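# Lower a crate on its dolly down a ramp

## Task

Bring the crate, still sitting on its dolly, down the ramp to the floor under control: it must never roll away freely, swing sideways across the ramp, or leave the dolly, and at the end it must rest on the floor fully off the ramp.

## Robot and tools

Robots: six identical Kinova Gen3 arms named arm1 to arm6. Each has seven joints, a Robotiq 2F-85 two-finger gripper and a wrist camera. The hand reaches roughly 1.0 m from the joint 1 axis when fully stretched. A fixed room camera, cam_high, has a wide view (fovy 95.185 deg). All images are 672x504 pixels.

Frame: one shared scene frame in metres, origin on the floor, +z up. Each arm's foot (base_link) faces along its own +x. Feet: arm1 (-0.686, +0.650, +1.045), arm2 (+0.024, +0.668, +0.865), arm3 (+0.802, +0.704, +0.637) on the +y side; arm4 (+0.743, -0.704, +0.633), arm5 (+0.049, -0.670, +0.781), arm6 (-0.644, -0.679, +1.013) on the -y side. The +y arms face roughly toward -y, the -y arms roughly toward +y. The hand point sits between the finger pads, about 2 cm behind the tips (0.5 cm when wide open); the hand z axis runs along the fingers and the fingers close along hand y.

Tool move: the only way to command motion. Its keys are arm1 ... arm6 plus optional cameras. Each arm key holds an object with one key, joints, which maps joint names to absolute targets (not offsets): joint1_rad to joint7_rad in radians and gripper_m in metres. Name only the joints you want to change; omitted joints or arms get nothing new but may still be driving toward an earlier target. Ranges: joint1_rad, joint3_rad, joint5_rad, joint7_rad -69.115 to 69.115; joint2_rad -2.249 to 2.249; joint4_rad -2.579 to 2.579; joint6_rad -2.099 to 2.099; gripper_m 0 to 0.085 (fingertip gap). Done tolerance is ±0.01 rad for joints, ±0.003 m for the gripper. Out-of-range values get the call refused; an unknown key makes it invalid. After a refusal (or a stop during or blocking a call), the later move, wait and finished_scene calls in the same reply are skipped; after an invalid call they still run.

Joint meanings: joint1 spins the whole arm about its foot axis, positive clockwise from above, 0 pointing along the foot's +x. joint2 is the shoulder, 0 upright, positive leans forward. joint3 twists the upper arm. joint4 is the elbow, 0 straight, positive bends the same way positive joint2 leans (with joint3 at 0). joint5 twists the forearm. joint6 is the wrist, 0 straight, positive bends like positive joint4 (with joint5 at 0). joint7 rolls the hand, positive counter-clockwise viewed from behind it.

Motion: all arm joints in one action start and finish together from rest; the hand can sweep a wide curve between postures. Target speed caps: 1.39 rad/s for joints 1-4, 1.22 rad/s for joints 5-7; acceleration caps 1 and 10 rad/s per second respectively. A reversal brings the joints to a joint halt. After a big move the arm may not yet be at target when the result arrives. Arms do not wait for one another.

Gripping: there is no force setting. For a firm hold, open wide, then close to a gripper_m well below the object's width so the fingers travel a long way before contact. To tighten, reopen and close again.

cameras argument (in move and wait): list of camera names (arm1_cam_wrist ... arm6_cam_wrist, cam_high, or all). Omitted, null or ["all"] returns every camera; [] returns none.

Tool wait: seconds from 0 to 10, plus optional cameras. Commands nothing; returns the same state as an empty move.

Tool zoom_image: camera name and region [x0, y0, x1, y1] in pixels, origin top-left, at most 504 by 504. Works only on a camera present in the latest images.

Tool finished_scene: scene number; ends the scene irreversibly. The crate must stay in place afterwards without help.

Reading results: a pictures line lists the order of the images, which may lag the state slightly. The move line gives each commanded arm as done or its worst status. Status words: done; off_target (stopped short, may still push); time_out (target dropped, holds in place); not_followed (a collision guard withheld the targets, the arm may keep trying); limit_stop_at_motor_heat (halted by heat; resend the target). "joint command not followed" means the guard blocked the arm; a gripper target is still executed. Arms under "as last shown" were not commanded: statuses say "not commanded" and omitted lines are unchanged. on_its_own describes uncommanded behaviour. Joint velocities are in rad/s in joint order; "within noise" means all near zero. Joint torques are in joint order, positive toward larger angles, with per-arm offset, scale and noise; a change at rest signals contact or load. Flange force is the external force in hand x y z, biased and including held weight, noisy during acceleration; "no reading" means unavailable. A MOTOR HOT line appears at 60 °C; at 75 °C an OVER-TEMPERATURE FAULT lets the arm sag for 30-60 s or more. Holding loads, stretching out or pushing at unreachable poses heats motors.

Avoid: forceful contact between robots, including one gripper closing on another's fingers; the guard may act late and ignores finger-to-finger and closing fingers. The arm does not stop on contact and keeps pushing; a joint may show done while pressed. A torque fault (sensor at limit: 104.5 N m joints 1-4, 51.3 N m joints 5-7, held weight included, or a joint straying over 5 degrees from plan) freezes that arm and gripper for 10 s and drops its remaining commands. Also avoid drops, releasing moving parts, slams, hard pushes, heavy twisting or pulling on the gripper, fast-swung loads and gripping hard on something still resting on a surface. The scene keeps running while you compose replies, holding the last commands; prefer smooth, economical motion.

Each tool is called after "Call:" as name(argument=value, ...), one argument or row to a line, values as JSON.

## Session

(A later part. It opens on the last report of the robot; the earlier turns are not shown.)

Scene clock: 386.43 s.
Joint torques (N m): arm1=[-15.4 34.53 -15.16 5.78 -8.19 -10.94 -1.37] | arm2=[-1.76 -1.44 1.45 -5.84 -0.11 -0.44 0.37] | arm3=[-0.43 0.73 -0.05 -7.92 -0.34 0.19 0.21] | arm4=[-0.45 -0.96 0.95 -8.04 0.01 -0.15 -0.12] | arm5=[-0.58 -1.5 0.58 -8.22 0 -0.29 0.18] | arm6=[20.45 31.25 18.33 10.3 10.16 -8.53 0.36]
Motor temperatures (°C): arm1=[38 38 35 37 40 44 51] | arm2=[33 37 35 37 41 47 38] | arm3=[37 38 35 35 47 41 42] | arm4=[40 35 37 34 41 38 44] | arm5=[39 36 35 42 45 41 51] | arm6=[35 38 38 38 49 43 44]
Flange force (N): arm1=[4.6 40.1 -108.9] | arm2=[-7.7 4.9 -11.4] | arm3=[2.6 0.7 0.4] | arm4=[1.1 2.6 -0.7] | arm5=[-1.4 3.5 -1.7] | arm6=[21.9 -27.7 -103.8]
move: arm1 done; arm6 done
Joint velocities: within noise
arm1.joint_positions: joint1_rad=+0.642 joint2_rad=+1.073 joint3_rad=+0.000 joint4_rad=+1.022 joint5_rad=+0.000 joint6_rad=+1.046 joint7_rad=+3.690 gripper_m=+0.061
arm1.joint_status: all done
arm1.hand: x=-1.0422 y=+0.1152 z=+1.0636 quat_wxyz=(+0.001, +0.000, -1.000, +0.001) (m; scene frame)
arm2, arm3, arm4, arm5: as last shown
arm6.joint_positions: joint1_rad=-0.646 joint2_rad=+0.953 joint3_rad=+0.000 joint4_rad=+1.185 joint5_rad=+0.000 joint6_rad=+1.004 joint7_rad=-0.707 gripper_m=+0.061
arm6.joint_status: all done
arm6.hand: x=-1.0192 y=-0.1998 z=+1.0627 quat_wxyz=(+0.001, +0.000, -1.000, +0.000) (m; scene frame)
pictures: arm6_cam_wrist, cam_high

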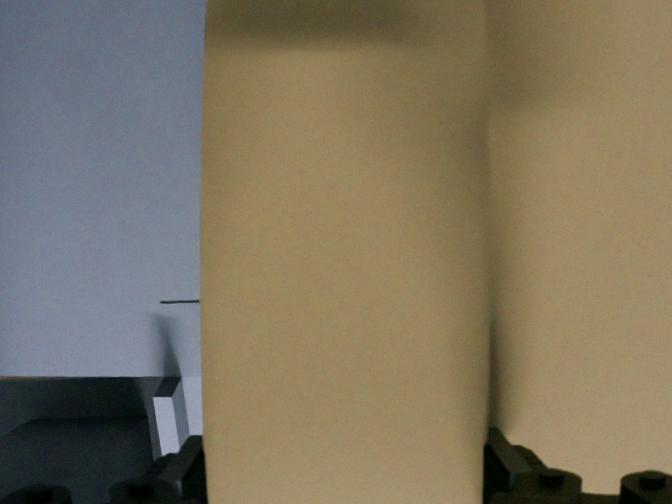

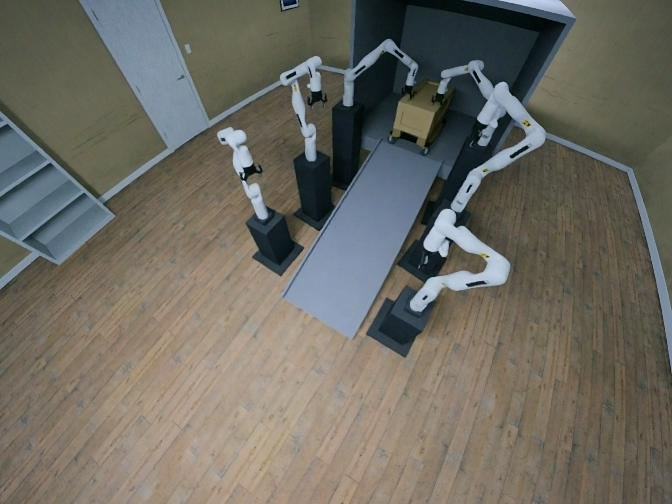

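Call:
move(
  arm1={"joints":{"joint1_rad":0.5728,"joint2_rad":1.0145,"joint4_rad":1.1629,"joint6_rad":0.9642,"joint7_rad":3.6209}},
  arm6={"joints":{"joint1_rad":-0.5802,"joint2_rad":0.8922,"joint4_rad":1.3239,"joint6_rad":0.9255,"joint7_rad":-0.6411}},
  cameras=["arm6_cam_wrist","cam_high"],
)

Call:
zoom_image(
  camera="cam_high",
  region=[370, 30, 500, 160],
)

Scene clock: 397.00 s.
Joint torques (N m): arm1=[-3.84 12.92 -4.04 -15.54 -3.92 -17.75 -3.92] | arm2=[-1.75 -1.43 1.45 -5.98 -0.13 -0.39 0.34] | arm3=[-0.4 0.69 -0.06 -7.88 -0.38 0.21 0.22] | arm4=[-0.39 -0.96 0.91 -8.03 -0.02 -0.16 -0.12] | arm5=[-0.53 -1.49 0.55 -8.22 -0.02 -0.31 0.18] | arm6=[-0.52 19.9 -2.67 -3.82 -2.88 -14.4 -3]
Motor temperatures (°C): arm1=[38 39 35 37 40 44 51] | arm2=[33 37 35 37 41 47 38] | arm3=[37 38 35 35 47 41 42] | arm4=[40 35 37 34 41 38 44] | arm5=[39 36 35 42 45 41 51] | arm6=[35 39 38 38 49 43 44]
Flange force (N): arm1=[-23.1 65.6 -85.3] | arm2=[-7.5 4.8 -10.7] | arm3=[2.5 0.6 0.3] | arm4=[1.1 2.4 -0.8] | arm5=[-1.5 3.3 -1.7] | arm6=[-22.5 -22.6 -94.4]
move: arm1 done; arm6 done
Joint velocities: within noise
arm1.joint_positions: joint1_rad=+0.573 joint2_rad=+1.015 joint3_rad=+0.000 joint4_rad=+1.163 joint5_rad=+0.000 joint6_rad=+0.964 joint7_rad=+3.621 gripper_m=+0.061
arm1.joint_status: all done
arm1.hand: x=-0.9924 y=+0.1151 z=+1.0632 quat_wxyz=(+0.001, +0.000, -1.000, +0.001) (m; scene frame)
arm2.joint_positions: joint1_rad=-0.116 joint2_rad=-0.423 joint3_rad=-0.038 joint4_rad=+1.495 joint5_rad=-0.006 joint6_rad=+1.987 joint7_rad=+1.851 gripper_m=+0.085
arm2.joint_status: not commanded
arm2.hand: x=+0.0037 y=+0.5395 z=+1.3743 quat_wxyz=(-0.023, -0.596, -0.802, +0.035) (m; scene frame)
arm3.joint_positions: joint1_rad=+0.122 joint2_rad=-0.381 joint3_rad=-0.087 joint4_rad=+1.598 joint5_rad=-0.061 joint6_rad=+1.940 joint7_rad=+1.793 gripper_m=+0.085
arm3.joint_status: not commanded
arm3.hand: x=+0.7897 y=+0.5743 z=+1.1108 quat_wxyz=(-0.009, -0.641, -0.767, -0.014) (m; scene frame)
arm4.joint_positions: joint1_rad=+0.397 joint2_rad=-0.338 joint3_rad=-0.039 joint4_rad=+1.515 joint5_rad=-0.061 joint6_rad=+1.956 joint7_rad=+1.483 gripper_m=+0.085
arm4.joint_status: not commanded
arm4.hand: x=+0.8005 y=-0.5655 z=+1.1251 quat_wxyz=(+0.006, +0.535, -0.845, -0.020) (m; scene frame)
arm5.joint_positions: joint1_rad=+0.082 joint2_rad=-0.409 joint3_rad=-0.077 joint4_rad=+1.480 joint5_rad=-0.069 joint6_rad=+2.042 joint7_rad=+1.038 gripper_m=+0.085
arm5.joint_status: not commanded
arm5.hand: x=+0.0613 y=-0.5523 z=+1.2907 quat_wxyz=(+0.005, +0.454, -0.891, -0.018) (m; scene frame)
arm6.joint_positions: joint1_rad=-0.580 joint2_rad=+0.892 joint3_rad=+0.000 joint4_rad=+1.324 joint5_rad=+0.000 joint6_rad=+0.925 joint7_rad=-0.641 gripper_m=+0.061
arm6.joint_status: all done
arm6.hand: x=-0.9696 y=-0.1999 z=+1.0627 quat_wxyz=(+0.002, +0.000, -1.000, +0.000) (m; scene frame)
pictures: arm6_cam_wrist, cam_high

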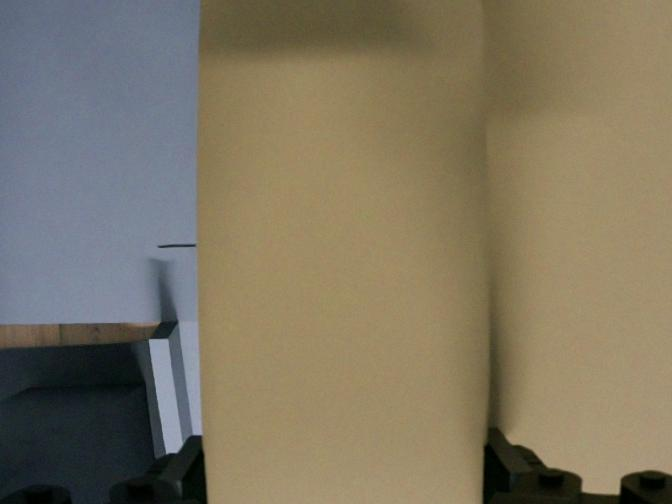

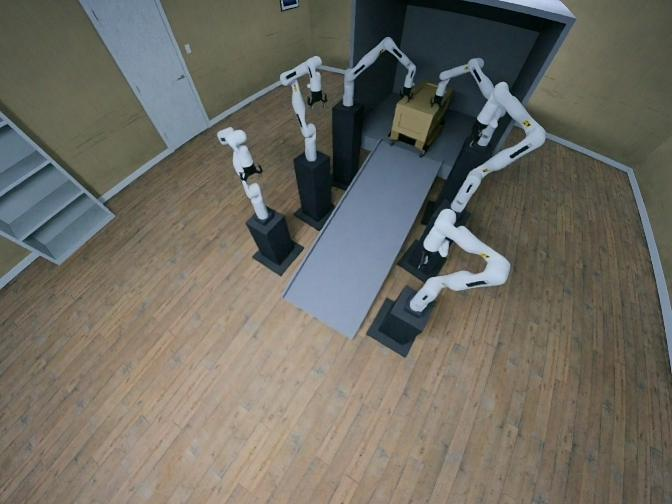

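Scaled by 3.877 from the camera's 672x504 image, which has a finer 960x720 frame.

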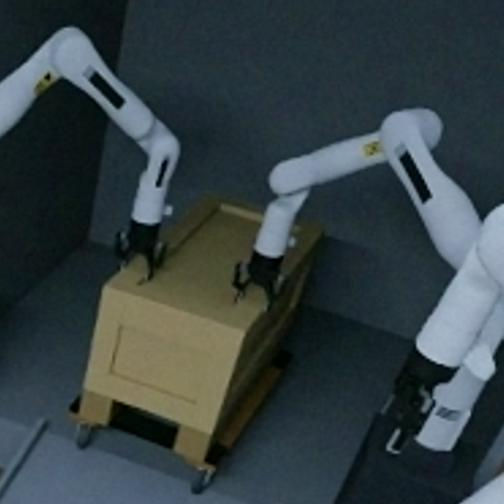

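Call:
move(
  arm1={"joints":{"joint1_rad":0.4978,"joint2_rad":0.9815,"joint4_rad":1.2789,"joint6_rad":0.8812,"joint7_rad":3.5459}},
  arm6={"joints":{"joint1_rad":-0.5074,"joint2_rad":0.8565,"joint4_rad":1.4448,"joint6_rad":0.8403,"joint7_rad":-0.5683}},
  cameras=["arm1_cam_wrist","arm6_cam_wrist","cam_high"],
)

Call:
zoom_image(
  camera="cam_high",
  region=[370, 30, 500, 160],
)

Scene clock: 425.97 s.
Joint torques (N m): arm1=[2.21 8.48 1.21 -20.32 -1.75 -18.39 -3.54] | arm2=[-1.8 -1.44 1.39 -6.01 -0.09 -0.44 0.34] | arm3=[-0.34 0.7 -0.11 -7.87 -0.42 0.21 0.27] | arm4=[-0.37 -0.98 0.9 -8.01 0 -0.15 -0.12] | arm5=[-0.54 -1.49 0.59 -8.27 -0.04 -0.3 0.17] | arm6=[-6.97 15.18 -9.66 -8.35 -6.27 -14.64 -3.28]
Motor temperatures (°C): arm1=[38 38 35 37 40 46 51] | arm2=[33 37 35 37 41 47 38] | arm3=[37 38 35 35 46 41 42] | arm4=[40 35 37 34 41 38 44] | arm5=[39 36 35 42 45 41 51] | arm6=[35 39 38 37 49 44 44]
Flange force (N): arm1=[-29.7 67.2 -81.6] | arm2=[-7.4 4.7 -10.7] | arm3=[2.5 0.6 0.2] | arm4=[1.0 2.4 -0.9] | arm5=[-1.4 3.4 -1.5] | arm6=[-34.2 -22.7 -89.0]
move: arm1 done; arm6 done
Joint velocities: within noise
arm1.joint_positions: joint1_rad=+0.498 joint2_rad=+0.982 joint3_rad=+0.000 joint4_rad=+1.279 joint5_rad=+0.000 joint6_rad=+0.881 joint7_rad=+3.546 gripper_m=+0.061
arm1.joint_status: all done
arm1.hand: x=-0.9421 y=+0.1151 z=+1.0540 quat_wxyz=(+0.001, +0.000, -1.000, +0.001) (m; scene frame)
arm2, arm3, arm4, arm5: as last shown
arm6.joint_positions: joint1_rad=-0.507 joint2_rad=+0.857 joint3_rad=+0.000 joint4_rad=+1.445 joint5_rad=+0.000 joint6_rad=+0.840 joint7_rad=-0.568 gripper_m=+0.061
arm6.joint_status: all done
arm6.hand: x=-0.9195 y=-0.1999 z=+1.0534 quat_wxyz=(+0.001, +0.000, -1.000, +0.000) (m; scene frame)
pictures: arm1_cam_wrist, arm6_cam_wrist, cam_high

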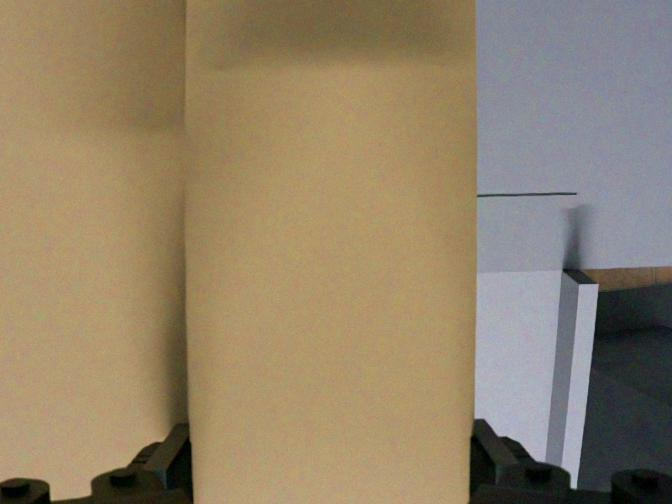

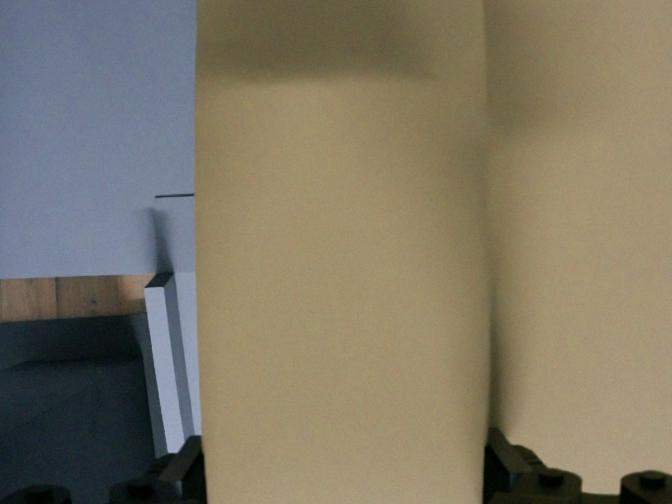

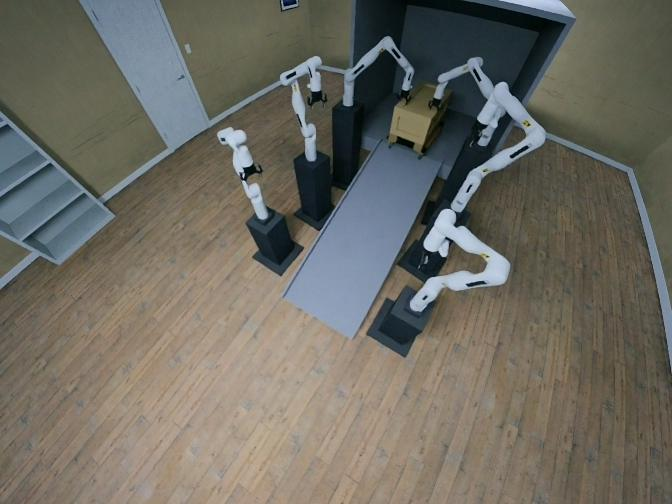

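Scaled by 3.877 from the camera's 672x504 image, which has a finer 960x720 frame.

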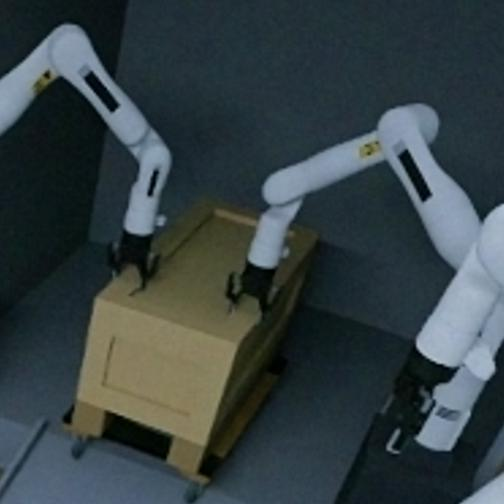

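Call:
move(
  arm1={"joints":{"joint1_rad":0.3325,"joint2_rad":0.9494,"joint4_rad":1.4421,"joint6_rad":0.7501,"joint7_rad":3.3806}},
  arm6={"joints":{"joint1_rad":-0.3404,"joint2_rad":0.8182,"joint4_rad":1.6243,"joint6_rad":0.6991,"joint7_rad":-0.4013}},
  cameras=[],
)

Call:
move(
  arm1={"joints":{"joint1_rad":0.1514,"joint2_rad":0.9539,"joint4_rad":1.5234,"joint6_rad":0.6643,"joint7_rad":3.1995}},
  arm6={"joints":{"joint1_rad":-0.1481,"joint2_rad":0.818,"joint4_rad":1.7251,"joint6_rad":0.5985,"joint7_rad":-0.209}},
  cameras=["arm1_cam_wrist","arm6_cam_wrist","cam_high"],
)

Call:
zoom_image(
  camera="cam_high",
  region=[370, 30, 500, 160],
)

Scene clock: 434.60 s.
Joint torques (N m): arm1=[8.91 -4.86 7.66 -17.74 1.61 -11.84 -1.27] | arm2=[-1.69 -1.41 1.49 -5.94 -0.05 -0.41 0.4] | arm3=[-0.46 0.79 -0.13 -7.94 -0.41 0.21 0.3] | arm4=[-0.44 -1.01 0.92 -7.97 -0.04 -0.15 -0.08] | arm5=[-0.58 -1.52 0.63 -8.25 -0.02 -0.34 0.19] | arm6=[-10.08 -1.17 -13.27 -9.02 -6.6 -8.84 -2.46]
Motor temperatures (°C): arm1=[38 38 35 37 40 47 51] | arm2=[33 37 35 37 41 47 38] | arm3=[37 38 35 35 46 41 42] | arm4=[40 35 37 34 41 38 44] | arm5=[39 36 35 42 45 41 51] | arm6=[35 39 38 37 49 44 44]
Flange force (N): arm1=[-26.6 42.2 -52.2] | arm2=[-7.6 5.2 -10.9] | arm3=[2.8 0.7 0.6] | arm4=[1.0 2.5 -1.0] | arm5=[-1.3 3.6 -1.7] | arm6=[-29.7 -10.6 -53.1]
move: arm1 done; arm6 done
Joint velocities: within noise
arm1.joint_positions: joint1_rad=+0.332 joint2_rad=+0.949 joint3_rad=+0.000 joint4_rad=+1.442 joint5_rad=+0.000 joint6_rad=+0.750 joint7_rad=+3.381 gripper_m=+0.061
arm1.joint_status: all done
arm1.hand: x=-0.8421 y=+0.1150 z=+1.0350 quat_wxyz=(+0.001, +0.000, -1.000, +0.001) (m; scene frame)
arm2, arm3, arm4, arm5: as last shown
arm6.joint_positions: joint1_rad=-0.340 joint2_rad=+0.818 joint3_rad=+0.000 joint4_rad=+1.624 joint5_rad=+0.000 joint6_rad=+0.699 joint7_rad=-0.401 gripper_m=+0.061
arm6.joint_status: all done
arm6.hand: x=-0.8195 y=-0.1999 z=+1.0342 quat_wxyz=(+0.001, +0.000, -1.000, +0.000) (m; scene frame)
pictures: none
No camera images: "cameras" was empty.

Scene clock: 435.80 s.
Joint torques (N m): arm1=[9.14 -16.65 8.03 -10.33 1.6 -4.08 -0.72] | arm2=[-1.78 -1.37 1.38 -6.01 -0.08 -0.47 0.36] | arm3=[-0.4 0.73 -0.09 -7.86 -0.39 0.16 0.26] | arm4=[-0.45 -1.02 0.95 -8.01 0 -0.15 -0.11] | arm5=[-0.5 -1.49 0.61 -8.26 -0.04 -0.29 0.19] | arm6=[-7.5 -21.9 -10.27 -5.15 -4.43 -0.58 -1.61]
Motor temperatures (°C): arm1=[38 38 35 37 40 47 51] | arm2=[33 37 35 37 41 47 38] | arm3=[37 38 35 35 46 41 42] | arm4=[40 35 37 34 41 38 44] | arm5=[39 36 35 42 45 41 51] | arm6=[35 39 38 37 49 44 44]
Flange force (N): arm1=[-17.5 15.8 -18.1] | arm2=[-7.2 4.8 -10.7] | arm3=[2.6 0.7 0.1] | arm4=[1.0 2.6 -0.9] | arm5=[-1.4 3.5 -1.5] | arm6=[-17.3 7.8 3.2]
move: arm1 done; arm6 done
Joint velocities: within noise
arm1.joint_positions: joint1_rad=+0.151 joint2_rad=+0.954 joint3_rad=+0.000 joint4_rad=+1.523 joint5_rad=+0.000 joint6_rad=+0.664 joint7_rad=+3.199 gripper_m=+0.061
arm1.joint_status: all done
arm1.hand: x=-0.7422 y=+0.1150 z=+1.0158 quat_wxyz=(+0.001, +0.000, -1.000, +0.001) (m; scene frame)
arm2, arm3, arm4, arm5: as last shown
arm6.joint_positions: joint1_rad=-0.148 joint2_rad=+0.818 joint3_rad=+0.000 joint4_rad=+1.725 joint5_rad=+0.000 joint6_rad=+0.598 joint7_rad=-0.209 gripper_m=+0.061
arm6.joint_status: all done
arm6.hand: x=-0.7197 y=-0.1998 z=+1.0149 quat_wxyz=(+0.001, +0.000, -1.000, +0.000) (m; scene frame)
pictures: arm1_cam_wrist, arm6_cam_wrist, cam_high

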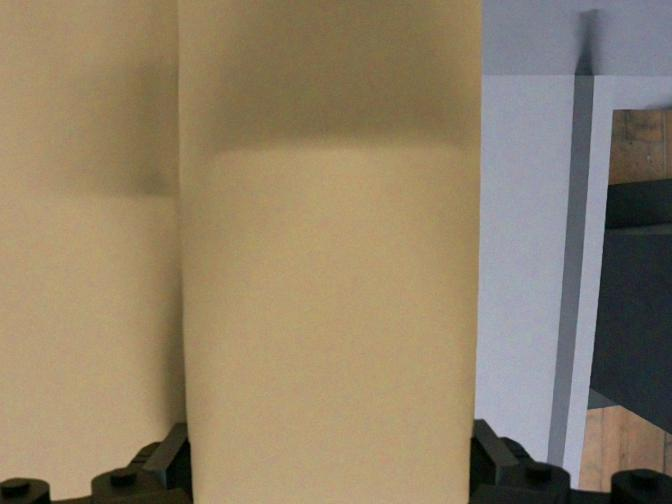

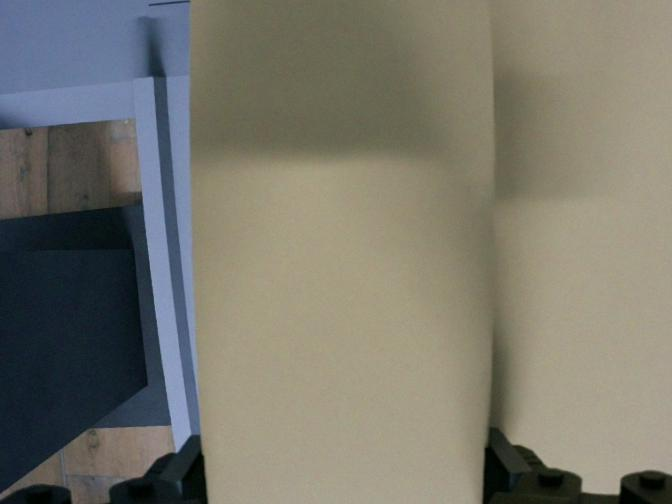

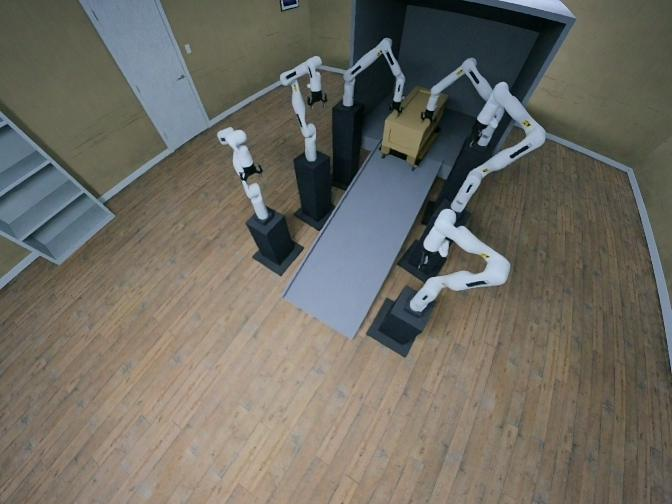

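Scaled by 3.877 from the camera's 672x504 image, which has a finer 960x720 frame.

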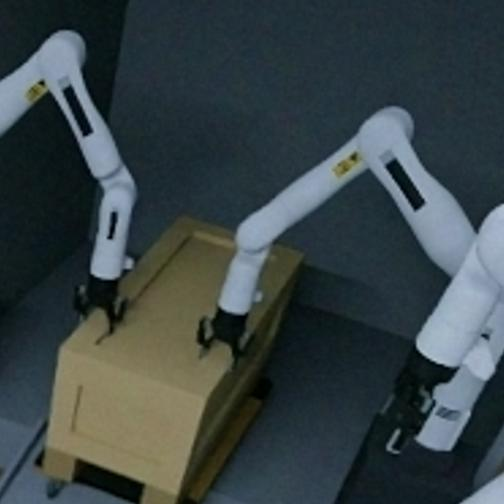

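Call:
move(
  arm1={"joints":{"joint1_rad":-0.0352,"joint2_rad":0.9982,"joint4_rad":1.525,"joint6_rad":0.6186,"joint7_rad":3.0129}},
  arm6={"joints":{"joint1_rad":0.0588,"joint2_rad":0.8597,"joint4_rad":1.7481,"joint6_rad":0.5338,"joint7_rad":-0.0021}},
  cameras=[],
)

Call:
move(
  arm1={"joints":{"joint1_rad":-0.2147,"joint2_rad":1.0687,"joint4_rad":1.446,"joint6_rad":0.6269,"joint7_rad":2.8334}},
  arm6={"joints":{"joint1_rad":0.2638,"joint2_rad":0.9282,"joint4_rad":1.69,"joint6_rad":0.5234,"joint7_rad":0.2029}},
  cameras=["arm1_cam_wrist","arm6_cam_wrist","cam_high"],
)

Call:
zoom_image(
  camera="cam_high",
  region=[350, 50, 480, 180],
)

Scene clock: 459.87 s.
Joint torques (N m): arm1=[19.19 12.77 19.02 -7.97 6.45 -9.72 0.68] | arm2=[-1.83 -1.48 1.43 -6 -0.13 -0.41 0.32] | arm3=[-0.36 0.72 -0.06 -7.91 -0.37 0.18 0.25] | arm4=[-0.46 -1.01 0.95 -8.06 -0.02 -0.14 -0.12] | arm5=[-0.55 -1.5 0.57 -8.23 -0.01 -0.31 0.18] | arm6=[-13.84 -0.98 -18.18 -5.17 -5.65 -5.83 -1.15]
Motor temperatures (°C): arm1=[38 38 35 37 40 46 51] | arm2=[33 37 34 37 41 47 38] | arm3=[37 38 35 35 46 41 42] | arm4=[40 35 37 34 41 38 44] | arm5=[39 36 35 42 45 41 51] | arm6=[35 39 38 37 49 44 44]
Flange force (N): arm1=[-34.1 38.1 -85.5] | arm2=[-7.5 4.7 -10.7] | arm3=[2.6 0.8 0.3] | arm4=[1.0 2.5 -0.7] | arm5=[-1.4 3.4 -1.7] | arm6=[-30.1 -10.9 -51.3]
move: arm1 done; arm6 done
Joint velocities: within noise
arm1.joint_positions: joint1_rad=-0.035 joint2_rad=+0.998 joint3_rad=+0.000 joint4_rad=+1.525 joint5_rad=+0.000 joint6_rad=+0.619 joint7_rad=+3.013 gripper_m=+0.061
arm1.joint_status: all done
arm1.hand: x=-0.6421 y=+0.1150 z=+0.9917 quat_wxyz=(+0.001, +0.000, -1.000, +0.001) (m; scene frame)
arm2, arm3, arm4, arm5: as last shown
arm6.joint_positions: joint1_rad=+0.059 joint2_rad=+0.860 joint3_rad=+0.000 joint4_rad=+1.748 joint5_rad=+0.000 joint6_rad=+0.534 joint7_rad=-0.002 gripper_m=+0.061
arm6.joint_status: all done
arm6.hand: x=-0.6197 y=-0.1999 z=+0.9907 quat_wxyz=(+0.001, +0.000, -1.000, +0.000) (m; scene frame)
pictures: none
No camera images: "cameras" was empty.

Scene clock: 461.10 s.
Joint torques (N m): arm1=[30.25 32.37 30.36 -2.53 10.85 -11.03 1.39] | arm2=[-1.78 -1.43 1.48 -6.05 -0.12 -0.44 0.36] | arm3=[-0.38 0.74 -0.02 -7.91 -0.37 0.2 0.24] | arm4=[-0.5 -0.95 0.93 -8.09 -0.03 -0.14 -0.12] | arm5=[-0.55 -1.55 0.6 -8.24 -0.03 -0.29 0.2] | arm6=[-20.21 14.85 -25.86 -3.14 -7.15 -8.01 -0.98]
Motor temperatures (°C): arm1=[38 38 35 37 40 46 51] | arm2=[33 37 34 37 41 47 38] | arm3=[37 38 35 35 46 41 42] | arm4=[40 35 37 34 41 38 44] | arm5=[39 36 35 42 45 41 51] | arm6=[35 39 38 37 49 44 44]
Flange force (N): arm1=[-45.4 51.4 -123.7] | arm2=[-7.4 5.1 -10.6] | arm3=[2.6 0.8 0.4] | arm4=[1.2 2.4 -0.5] | arm5=[-1.5 3.6 -1.6] | arm6=[-37.1 -24.7 -88.5]
move: arm1 done; arm6 done
Joint velocities: within noise
arm1.joint_positions: joint1_rad=-0.215 joint2_rad=+1.068 joint3_rad=+0.000 joint4_rad=+1.446 joint5_rad=+0.000 joint6_rad=+0.627 joint7_rad=+2.833 gripper_m=+0.061
arm1.joint_status: all done
arm1.hand: x=-0.5420 y=+0.1146 z=+0.9679 quat_wxyz=(+0.000, +0.000, -1.000, +0.001) (m; scene frame)
arm2, arm3, arm4, arm5: as last shown
arm6.joint_positions: joint1_rad=+0.264 joint2_rad=+0.928 joint3_rad=+0.000 joint4_rad=+1.690 joint5_rad=+0.000 joint6_rad=+0.523 joint7_rad=+0.203 gripper_m=+0.061
arm6.joint_status: all done
arm6.hand: x=-0.5197 y=-0.1998 z=+0.9663 quat_wxyz=(+0.001, +0.000, -1.000, +0.000) (m; scene frame)
pictures: arm1_cam_wrist, arm6_cam_wrist, cam_high

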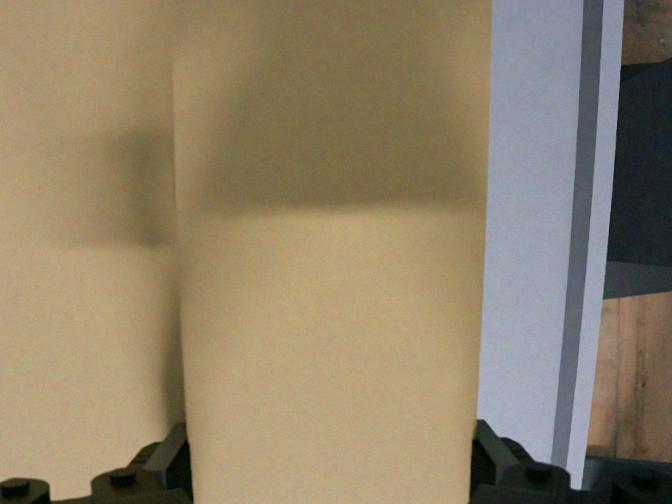

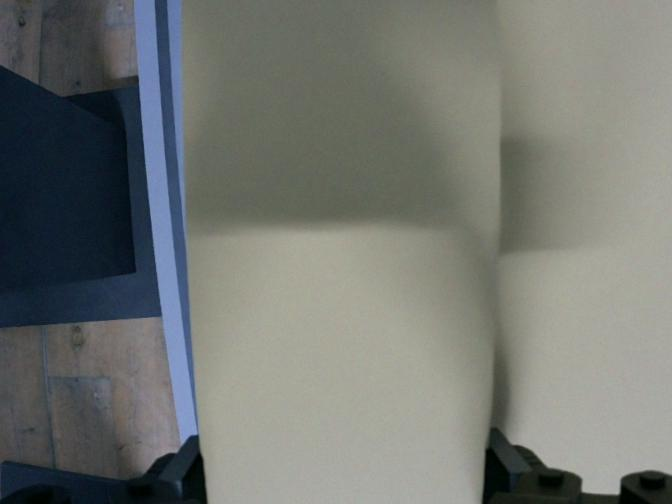

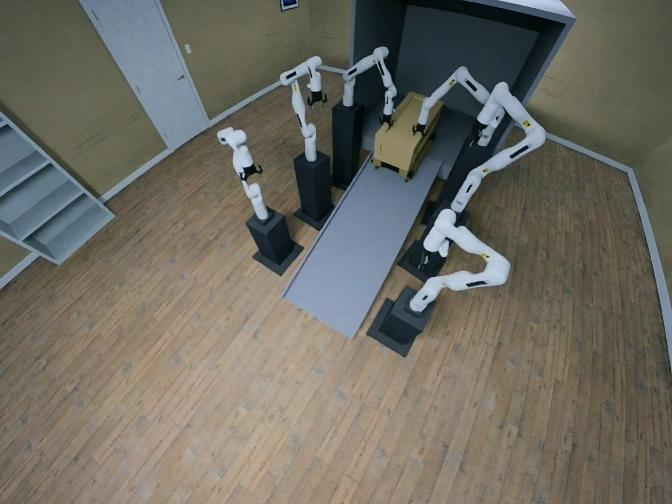

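Scaled by 3.877 from the camera's 672x504 image, which has a finer 960x720 frame.

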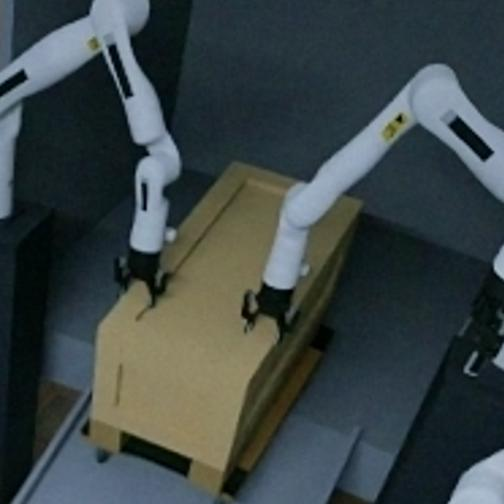

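Call:
move(
  arm1={"joints":{"joint1_rad":-0.3772,"joint2_rad":1.1502,"joint4_rad":1.2886,"joint6_rad":0.7028,"joint7_rad":2.6709}},
  arm6={"joints":{"joint1_rad":0.4512,"joint2_rad":1.0031,"joint4_rad":1.5549,"joint6_rad":0.5836,"joint7_rad":0.3903}},
  cameras=[],
)

Call:
move(
  arm1={"joints":{"joint1_rad":-0.4502,"joint2_rad":1.2047,"joint4_rad":1.1757,"joint6_rad":0.7612,"joint7_rad":2.5979}},
  arm6={"joints":{"joint1_rad":0.5355,"joint2_rad":1.0521,"joint4_rad":1.4578,"joint6_rad":0.6317,"joint7_rad":0.4746}},
  cameras=["arm1_cam_wrist","arm6_cam_wrist","cam_high"],
)

Call:
zoom_image(
  camera="cam_high",
  region=[340, 80, 470, 210],
)

Scene clock: 476.70 s.
Joint torques (N m): arm1=[8.83 -15.46 7.19 1.21 2.45 3.28 0.59] | arm2=[-1.79 -1.41 1.48 -5.99 -0.12 -0.47 0.35] | arm3=[-0.37 0.76 0 -7.9 -0.34 0.16 0.22] | arm4=[-0.43 -0.94 1 -7.99 -0.02 -0.18 -0.1] | arm5=[-0.49 -1.51 0.58 -8.23 -0.03 -0.29 0.19] | arm6=[-0.08 -38.89 0.14 -0.73 0.85 5.46 0.32]
Motor temperatures (°C): arm1=[39 39 36 37 40 46 51] | arm2=[33 37 34 37 41 47 38] | arm3=[37 38 35 35 46 41 42] | arm4=[40 35 37 34 41 38 44] | arm5=[39 36 35 42 45 41 51] | arm6=[35 39 39 37 49 44 44]
Flange force (N): arm1=[-17.8 -0.4 -8.8] | arm2=[-7.4 5.0 -10.9] | arm3=[2.6 0.9 0.3] | arm4=[1.2 2.7 -0.9] | arm5=[-1.5 3.4 -1.6] | arm6=[-9.6 22.5 44.3]
move: arm1 done; arm6 done
Joint velocities: within noise
arm1.joint_positions: joint1_rad=-0.377 joint2_rad=+1.150 joint3_rad=+0.000 joint4_rad=+1.289 joint5_rad=+0.000 joint6_rad=+0.703 joint7_rad=+2.671 gripper_m=+0.061
arm1.joint_status: all done
arm1.hand: x=-0.4422 y=+0.1148 z=+0.9514 quat_wxyz=(+0.001, +0.000, -1.000, +0.001) (m; scene frame)
arm2, arm3, arm4, arm5: as last shown
arm6.joint_positions: joint1_rad=+0.451 joint2_rad=+1.003 joint3_rad=+0.000 joint4_rad=+1.555 joint5_rad=+0.000 joint6_rad=+0.584 joint7_rad=+0.390 gripper_m=+0.061
arm6.joint_status: all done
arm6.hand: x=-0.4199 y=-0.2000 z=+0.9500 quat_wxyz=(+0.001, +0.000, -1.000, +0.000) (m; scene frame)
pictures: none
No camera images: "cameras" was empty.

Scene clock: 477.70 s.
Joint torques (N m): arm1=[-1.5 -26.03 -3.18 0.46 -2.53 5.49 -0.91] | arm2=[-1.79 -1.42 1.51 -6 -0.08 -0.38 0.35] | arm3=[-0.32 0.65 -0.12 -7.92 -0.39 0.15 0.2] | arm4=[-0.36 -0.89 0.96 -7.97 0.02 -0.13 -0.07] | arm5=[-0.52 -1.53 0.62 -8.26 0 -0.33 0.2] | arm6=[3.61 -57.11 4.4 -2.5 1.39 9.12 -0.34]
Motor temperatures (°C): arm1=[39 39 36 37 40 46 51] | arm2=[33 37 34 37 41 47 38] | arm3=[37 38 35 35 46 41 42] | arm4=[40 35 37 34 41 38 44] | arm5=[39 36 35 42 45 41 51] | arm6=[35 39 39 37 49 44 44]
Flange force (N): arm1=[-4.9 -17.1 12.4] | arm2=[-7.6 5.1 -10.6] | arm3=[2.6 0.4 0.2] | arm4=[1.2 2.8 -0.9] | arm5=[-1.3 3.6 -1.6] | arm6=[-11.8 33.2 81.9]
move: arm1 done; arm6 done
Joint velocities: within noise
arm1.joint_positions: joint1_rad=-0.450 joint2_rad=+1.205 joint3_rad=+0.000 joint4_rad=+1.176 joint5_rad=+0.000 joint6_rad=+0.761 joint7_rad=+2.598 gripper_m=+0.061
arm1.joint_status: all done
arm1.hand: x=-0.3924 y=+0.1148 z=+0.9425 quat_wxyz=(+0.001, +0.000, -1.000, +0.001) (m; scene frame)
arm2, arm3, arm4, arm5: as last shown
arm6.joint_positions: joint1_rad=+0.536 joint2_rad=+1.052 joint3_rad=+0.000 joint4_rad=+1.458 joint5_rad=+0.000 joint6_rad=+0.632 joint7_rad=+0.475 gripper_m=+0.061
arm6.joint_status: all done
arm6.hand: x=-0.3697 y=-0.2001 z=+0.9408 quat_wxyz=(+0.001, +0.000, -1.000, +0.000) (m; scene frame)
pictures: arm1_cam_wrist, arm6_cam_wrist, cam_high

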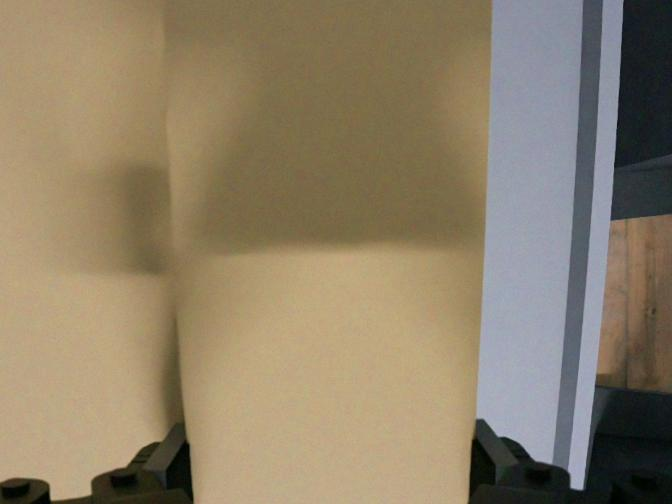

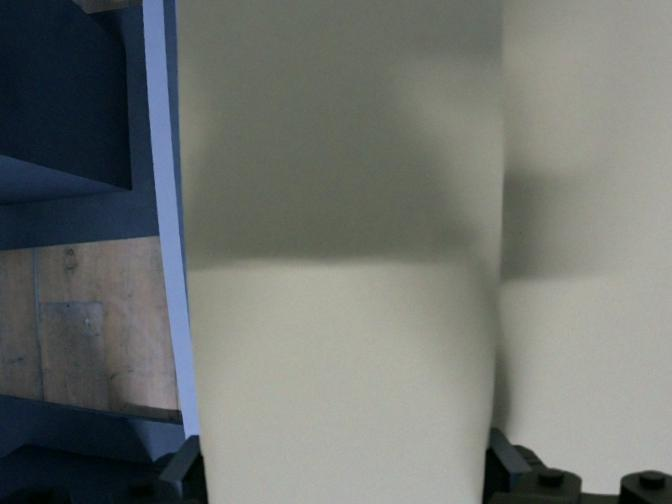

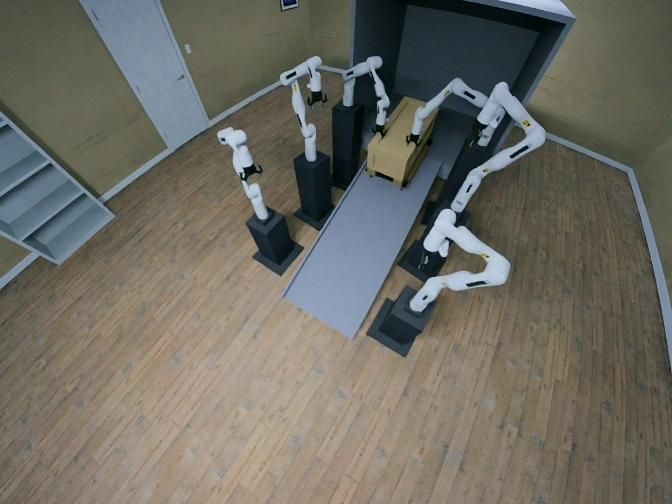

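Scaled by 3.877 from the camera's 672x504 image, which has a finer 960x720 frame.

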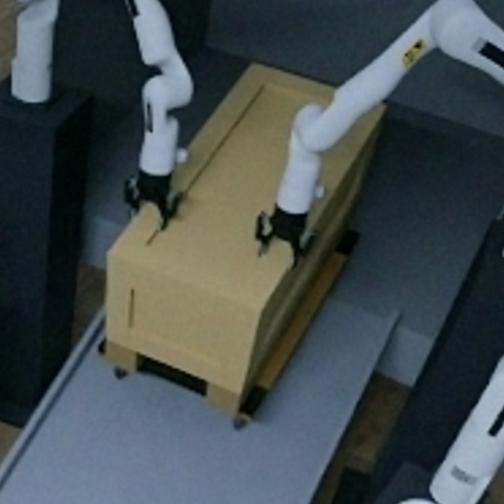

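Call:
move(
  arm1={"joints":{"joint1_rad":-0.5175,"joint2_rad":1.289,"joint4_rad":1.0263,"joint6_rad":0.8263,"joint7_rad":2.5306}},
  arm6={"joints":{"joint1_rad":0.6126,"joint2_rad":1.1273,"joint4_rad":1.3351,"joint6_rad":0.6792,"joint7_rad":0.5517}},
  cameras=[],
)

Call:
move(
  arm2={"joints":{"joint1_rad":0.0185,"joint2_rad":0.928,"joint3_rad":0,"joint4_rad":1.4058,"joint5_rad":0,"joint6_rad":0.8078,"joint7_rad":3.3006,"gripper_m":0}},
  arm5={"joints":{"joint1_rad":-0.4541,"joint2_rad":0.6614,"joint3_rad":0,"joint4_rad":1.6543,"joint5_rad":0,"joint6_rad":0.8259,"joint7_rad":-0.3385,"gripper_m":0}},
  cameras=["arm2_cam_wrist","arm5_cam_wrist","cam_high"],
)

Call:
zoom_image(
  camera="cam_high",
  region=[340, 80, 470, 210],
)

Scene clock: 503.23 s.
Joint torques (N m): arm1=[19.67 31.33 14.65 7.97 5.38 -5.56 -0.85] | arm2=[-1.82 -1.44 1.51 -6 -0.09 -0.39 0.37] | arm3=[-0.35 0.69 -0.02 -7.97 -0.35 0.2 0.28] | arm4=[-0.46 -0.97 0.91 -8.1 -0.01 -0.12 -0.11] | arm5=[-0.56 -1.52 0.55 -8.25 -0.02 -0.29 0.18] | arm6=[-17.34 -4.32 -20.39 8.29 -8.02 3.47 -2.22]
Motor temperatures (°C): arm1=[39 40 36 37 40 46 51] | arm2=[33 37 34 37 41 47 38] | arm3=[37 38 35 35 46 41 42] | arm4=[40 35 37 34 41 38 44] | arm5=[39 36 35 42 45 41 51] | arm6=[35 44 39 37 49 44 44]
Flange force (N): arm1=[-15.9 30.0 -101.8] | arm2=[-7.6 5.2 -10.6] | arm3=[2.5 1.0 0.6] | arm4=[1.2 2.4 -0.4] | arm5=[-1.5 3.4 -1.5] | arm6=[-41.0 1.1 -25.1]
move: arm1 done; arm6 done
TORQUE WARNING: arm6's joint2_rad reached its warning level (56.7 N m). A warning alone does not stop the arm.
Joint velocities: within noise
arm1.joint_positions: joint1_rad=-0.517 joint2_rad=+1.288 joint3_rad=+0.000 joint4_rad=+1.026 joint5_rad=+0.000 joint6_rad=+0.826 joint7_rad=+2.531 gripper_m=+0.061
arm1.joint_status: all done
arm1.hand: x=-0.3421 y=+0.1145 z=+0.9240 quat_wxyz=(+0.000, +0.000, -1.000, +0.001) (m; scene frame)
arm2.joint_positions: joint1_rad=-0.116 joint2_rad=-0.423 joint3_rad=-0.038 joint4_rad=+1.495 joint5_rad=-0.006 joint6_rad=+1.987 joint7_rad=+1.851 gripper_m=+0.085
arm2.joint_status: not commanded
arm2.hand: x=+0.0037 y=+0.5395 z=+1.3743 quat_wxyz=(-0.023, -0.596, -0.802, +0.035) (m; scene frame)
arm3.joint_positions: joint1_rad=+0.122 joint2_rad=-0.381 joint3_rad=-0.087 joint4_rad=+1.598 joint5_rad=-0.061 joint6_rad=+1.940 joint7_rad=+1.793 gripper_m=+0.085
arm3.joint_status: not commanded
arm3.hand: x=+0.7897 y=+0.5743 z=+1.1108 quat_wxyz=(-0.009, -0.641, -0.767, -0.014) (m; scene frame)
arm4.joint_positions: joint1_rad=+0.397 joint2_rad=-0.338 joint3_rad=-0.039 joint4_rad=+1.515 joint5_rad=-0.061 joint6_rad=+1.956 joint7_rad=+1.483 gripper_m=+0.085
arm4.joint_status: not commanded
arm4.hand: x=+0.8005 y=-0.5655 z=+1.1251 quat_wxyz=(+0.006, +0.535, -0.845, -0.020) (m; scene frame)
arm5.joint_positions: joint1_rad=+0.082 joint2_rad=-0.409 joint3_rad=-0.077 joint4_rad=+1.480 joint5_rad=-0.069 joint6_rad=+2.042 joint7_rad=+1.038 gripper_m=+0.085
arm5.joint_status: not commanded
arm5.hand: x=+0.0613 y=-0.5523 z=+1.2907 quat_wxyz=(+0.005, +0.454, -0.891, -0.018) (m; scene frame)
arm6.joint_positions: joint1_rad=+0.613 joint2_rad=+1.127 joint3_rad=+0.000 joint4_rad=+1.335 joint5_rad=+0.000 joint6_rad=+0.679 joint7_rad=+0.552 gripper_m=+0.061
arm6.joint_status: all done
arm6.hand: x=-0.3196 y=-0.2001 z=+0.9219 quat_wxyz=(+0.001, +0.000, -1.000, +0.000) (m; scene frame)
pictures: none
No camera images: "cameras" was empty.

Scene clock: 505.87 s.
Joint torques (N m): arm1=[19.37 31.47 14.42 7.71 5.31 -5.72 -0.8] | arm2=[-1.94 -24.24 1.96 -4.44 -0.07 -0.23 0.34] | arm3=[-0.4 0.7 -0.06 -7.86 -0.4 0.18 0.22] | arm4=[-0.48 -0.98 0.86 -7.95 -0.03 -0.15 -0.08] | arm5=[-0.52 -20.89 0.72 -6.94 0.02 -0.29 0.21] | arm6=[-17.95 -3.95 -20.98 8.47 -8.2 3.52 -2.19]
Motor temperatures (°C): arm1=[39 40 36 37 40 46 51] | arm2=[33 37 34 37 41 47 38] | arm3=[37 38 35 35 46 41 42] | arm4=[40 35 37 34 41 38 44] | arm5=[39 36 35 42 45 41 51] | arm6=[35 44 39 37 49 44 44]
Flange force (N): arm1=[-14.9 30.8 -102.4] | arm2=[5.5 -11.3 1.7] | arm3=[2.5 0.6 0.1] | arm4=[1.0 2.4 -1.1] | arm5=[0.0 2.4 2.2] | arm6=[-41.9 0.6 -25.6]
move: arm2 done; arm5 done
Joint velocities: within noise
arm1, arm3, arm4, arm6: as last shown
arm1.joint_positions: joint1_rad=-0.518 joint2_rad=+1.288 joint3_rad=+0.000 joint4_rad=+1.026 joint5_rad=+0.000 joint6_rad=+0.826 joint7_rad=+2.531 gripper_m=+0.061
arm2.joint_positions: joint1_rad=+0.018 joint2_rad=+0.928 joint3_rad=+0.000 joint4_rad=+1.406 joint5_rad=+0.000 joint6_rad=+0.808 joint7_rad=+3.301 gripper_m=+0.000
arm2.joint_status: all done
arm2.hand: x=-0.0890 y=+0.1152 z=+0.8738 quat_wxyz=(-0.002, +0.000, -1.000, +0.000) (m; scene frame)
arm5.joint_positions: joint1_rad=-0.454 joint2_rad=+0.661 joint3_rad=+0.000 joint4_rad=+1.654 joint5_rad=+0.000 joint6_rad=+0.826 joint7_rad=-0.338 gripper_m=+0.000
arm5.joint_status: all done
arm5.hand: x=-0.0904 y=-0.1995 z=+0.8710 quat_wxyz=(-0.001, +0.000, -1.000, +0.002) (m; scene frame)
arm6.hand: x=-0.3198 y=-0.2000 z=+0.9218 quat_wxyz=(+0.001, +0.000, -1.000, +0.000) (m; scene frame)
pictures: arm2_cam_wrist, arm5_cam_wrist, cam_high

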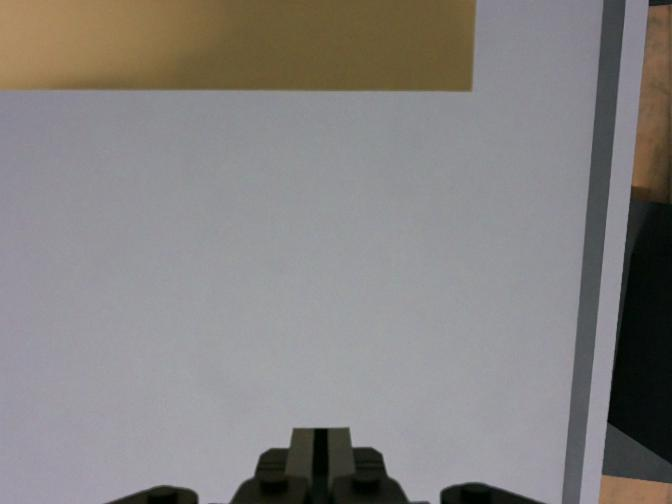

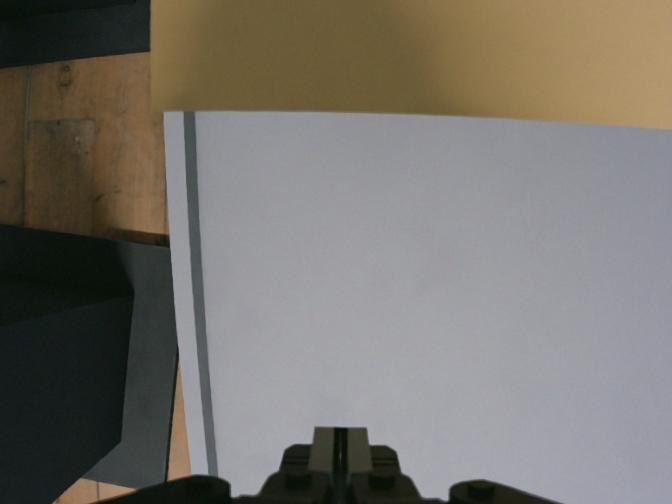

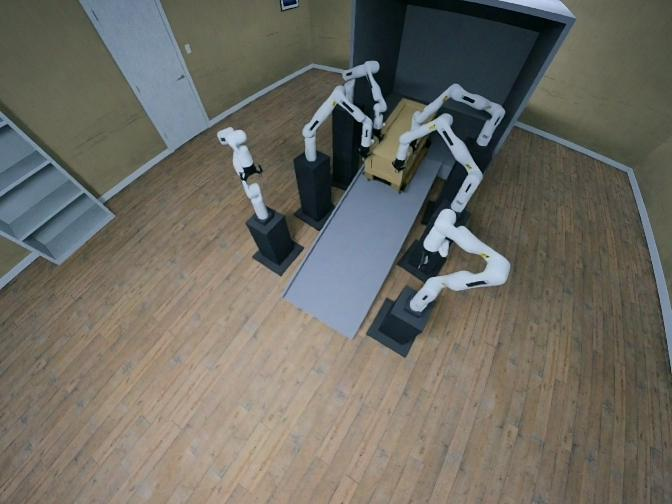

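Scaled by 3.877 from the camera's 672x504 image, which has a finer 960x720 frame.

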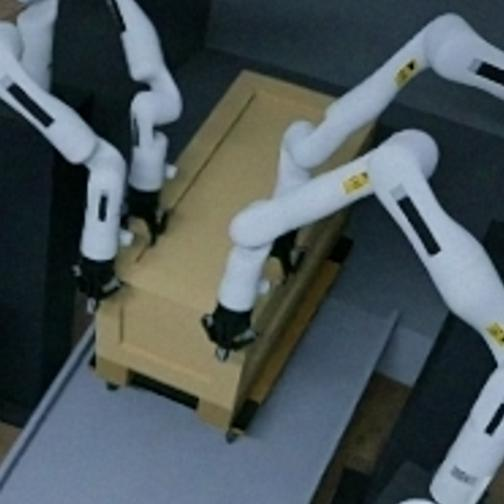

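Call:
move(
  arm2={"joints":{"joint1_rad":0.1459,"joint2_rad":0.9637,"joint4_rad":1.3177,"joint6_rad":0.8602,"joint7_rad":3.428}},
  arm5={"joints":{"joint1_rad":-0.5914,"joint2_rad":0.7085,"joint4_rad":1.554,"joint6_rad":0.8791,"joint7_rad":-0.4758}},
  cameras=["arm2_cam_wrist","arm5_cam_wrist","cam_high"],
)

Call:
zoom_image(
  camera="cam_high",
  region=[340, 80, 470, 210],
)

Scene clock: 521.20 s.
Joint torques (N m): arm1=[8.17 36.72 4.04 -2.59 0.93 -15.16 -1.07] | arm2=[16.51 -18.43 19.58 -7.71 7.36 -4.33 0.49] | arm3=[-0.41 0.76 -0.06 -7.85 -0.38 0.21 0.26] | arm4=[-0.37 -0.98 0.93 -8.02 -0.04 -0.12 -0.08] | arm5=[-16.29 -16.53 -15.44 -13.14 -6.76 -6.24 0.15] | arm6=[-9.24 1.17 -10.95 -0.65 -4.16 -3.78 -1.67]
Motor temperatures (°C): arm1=[39 40 36 37 40 46 51] | arm2=[33 37 34 37 41 47 38] | arm3=[37 38 35 35 46 41 42] | arm4=[40 35 37 34 41 38 44] | arm5=[39 36 35 42 45 41 51] | arm6=[36 43 39 37 50 44 44]
Flange force (N): arm1=[18.8 49.8 -130.8] | arm2=[-28.3 -6.3 -15.8] | arm3=[2.6 0.8 0.2] | arm4=[1.0 2.6 -0.7] | arm5=[-35.4 -2.2 -15.3] | arm6=[-13.0 -13.6 -50.2]
move: arm2 done; arm5 done
Joint velocities: within noise
arm1.joint_positions: joint1_rad=-0.517 joint2_rad=+1.288 joint3_rad=+0.000 joint4_rad=+1.026 joint5_rad=+0.000 joint6_rad=+0.826 joint7_rad=+2.531 gripper_m=+0.061
arm1.joint_status: not commanded
arm1.hand: x=-0.3421 y=+0.1144 z=+0.9240 quat_wxyz=(+0.000, +0.000, -1.000, +0.001) (m; scene frame)
arm2.joint_positions: joint1_rad=+0.146 joint2_rad=+0.964 joint3_rad=+0.000 joint4_rad=+1.318 joint5_rad=+0.000 joint6_rad=+0.860 joint7_rad=+3.428 gripper_m=+0.000
arm2.joint_status: all done
arm2.hand: x=-0.1639 y=+0.1151 z=+0.8735 quat_wxyz=(-0.002, +0.001, -1.000, +0.000) (m; scene frame)
arm3, arm4, arm6: as last shown
arm5.joint_positions: joint1_rad=-0.591 joint2_rad=+0.708 joint3_rad=+0.000 joint4_rad=+1.554 joint5_rad=+0.000 joint6_rad=+0.879 joint7_rad=-0.476 gripper_m=+0.000
arm5.joint_status: all done
arm5.hand: x=-0.1653 y=-0.1996 z=+0.8708 quat_wxyz=(-0.001, +0.000, -1.000, +0.002) (m; scene frame)
arm6.hand: x=-0.3199 y=-0.2000 z=+0.9219 quat_wxyz=(+0.001, +0.000, -1.000, +0.000) (m; scene frame)
pictures: arm2_cam_wrist, arm5_cam_wrist, cam_high

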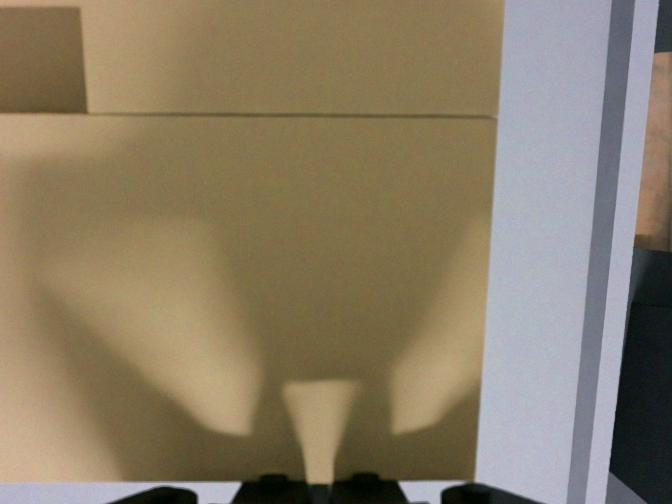

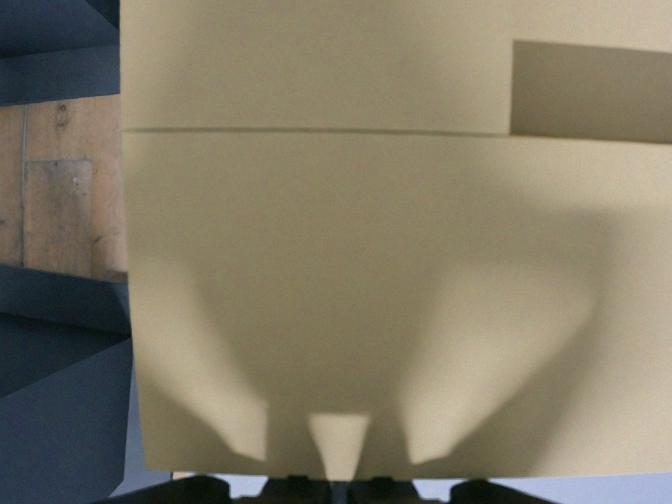

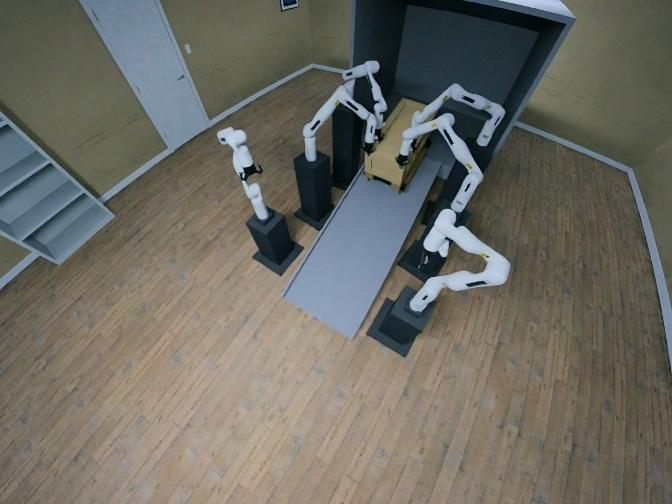

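Scaled by 3.877 from the camera's 672x504 image, which has a finer 960x720 frame.

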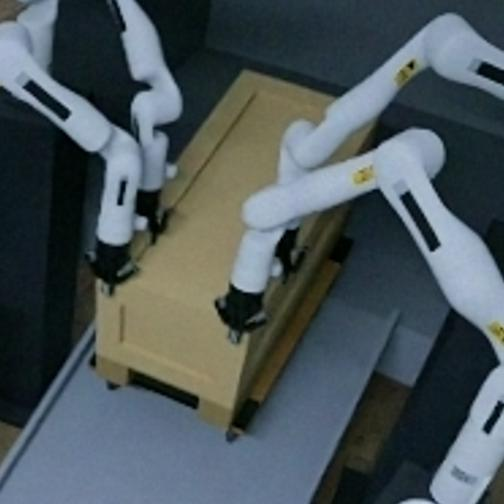

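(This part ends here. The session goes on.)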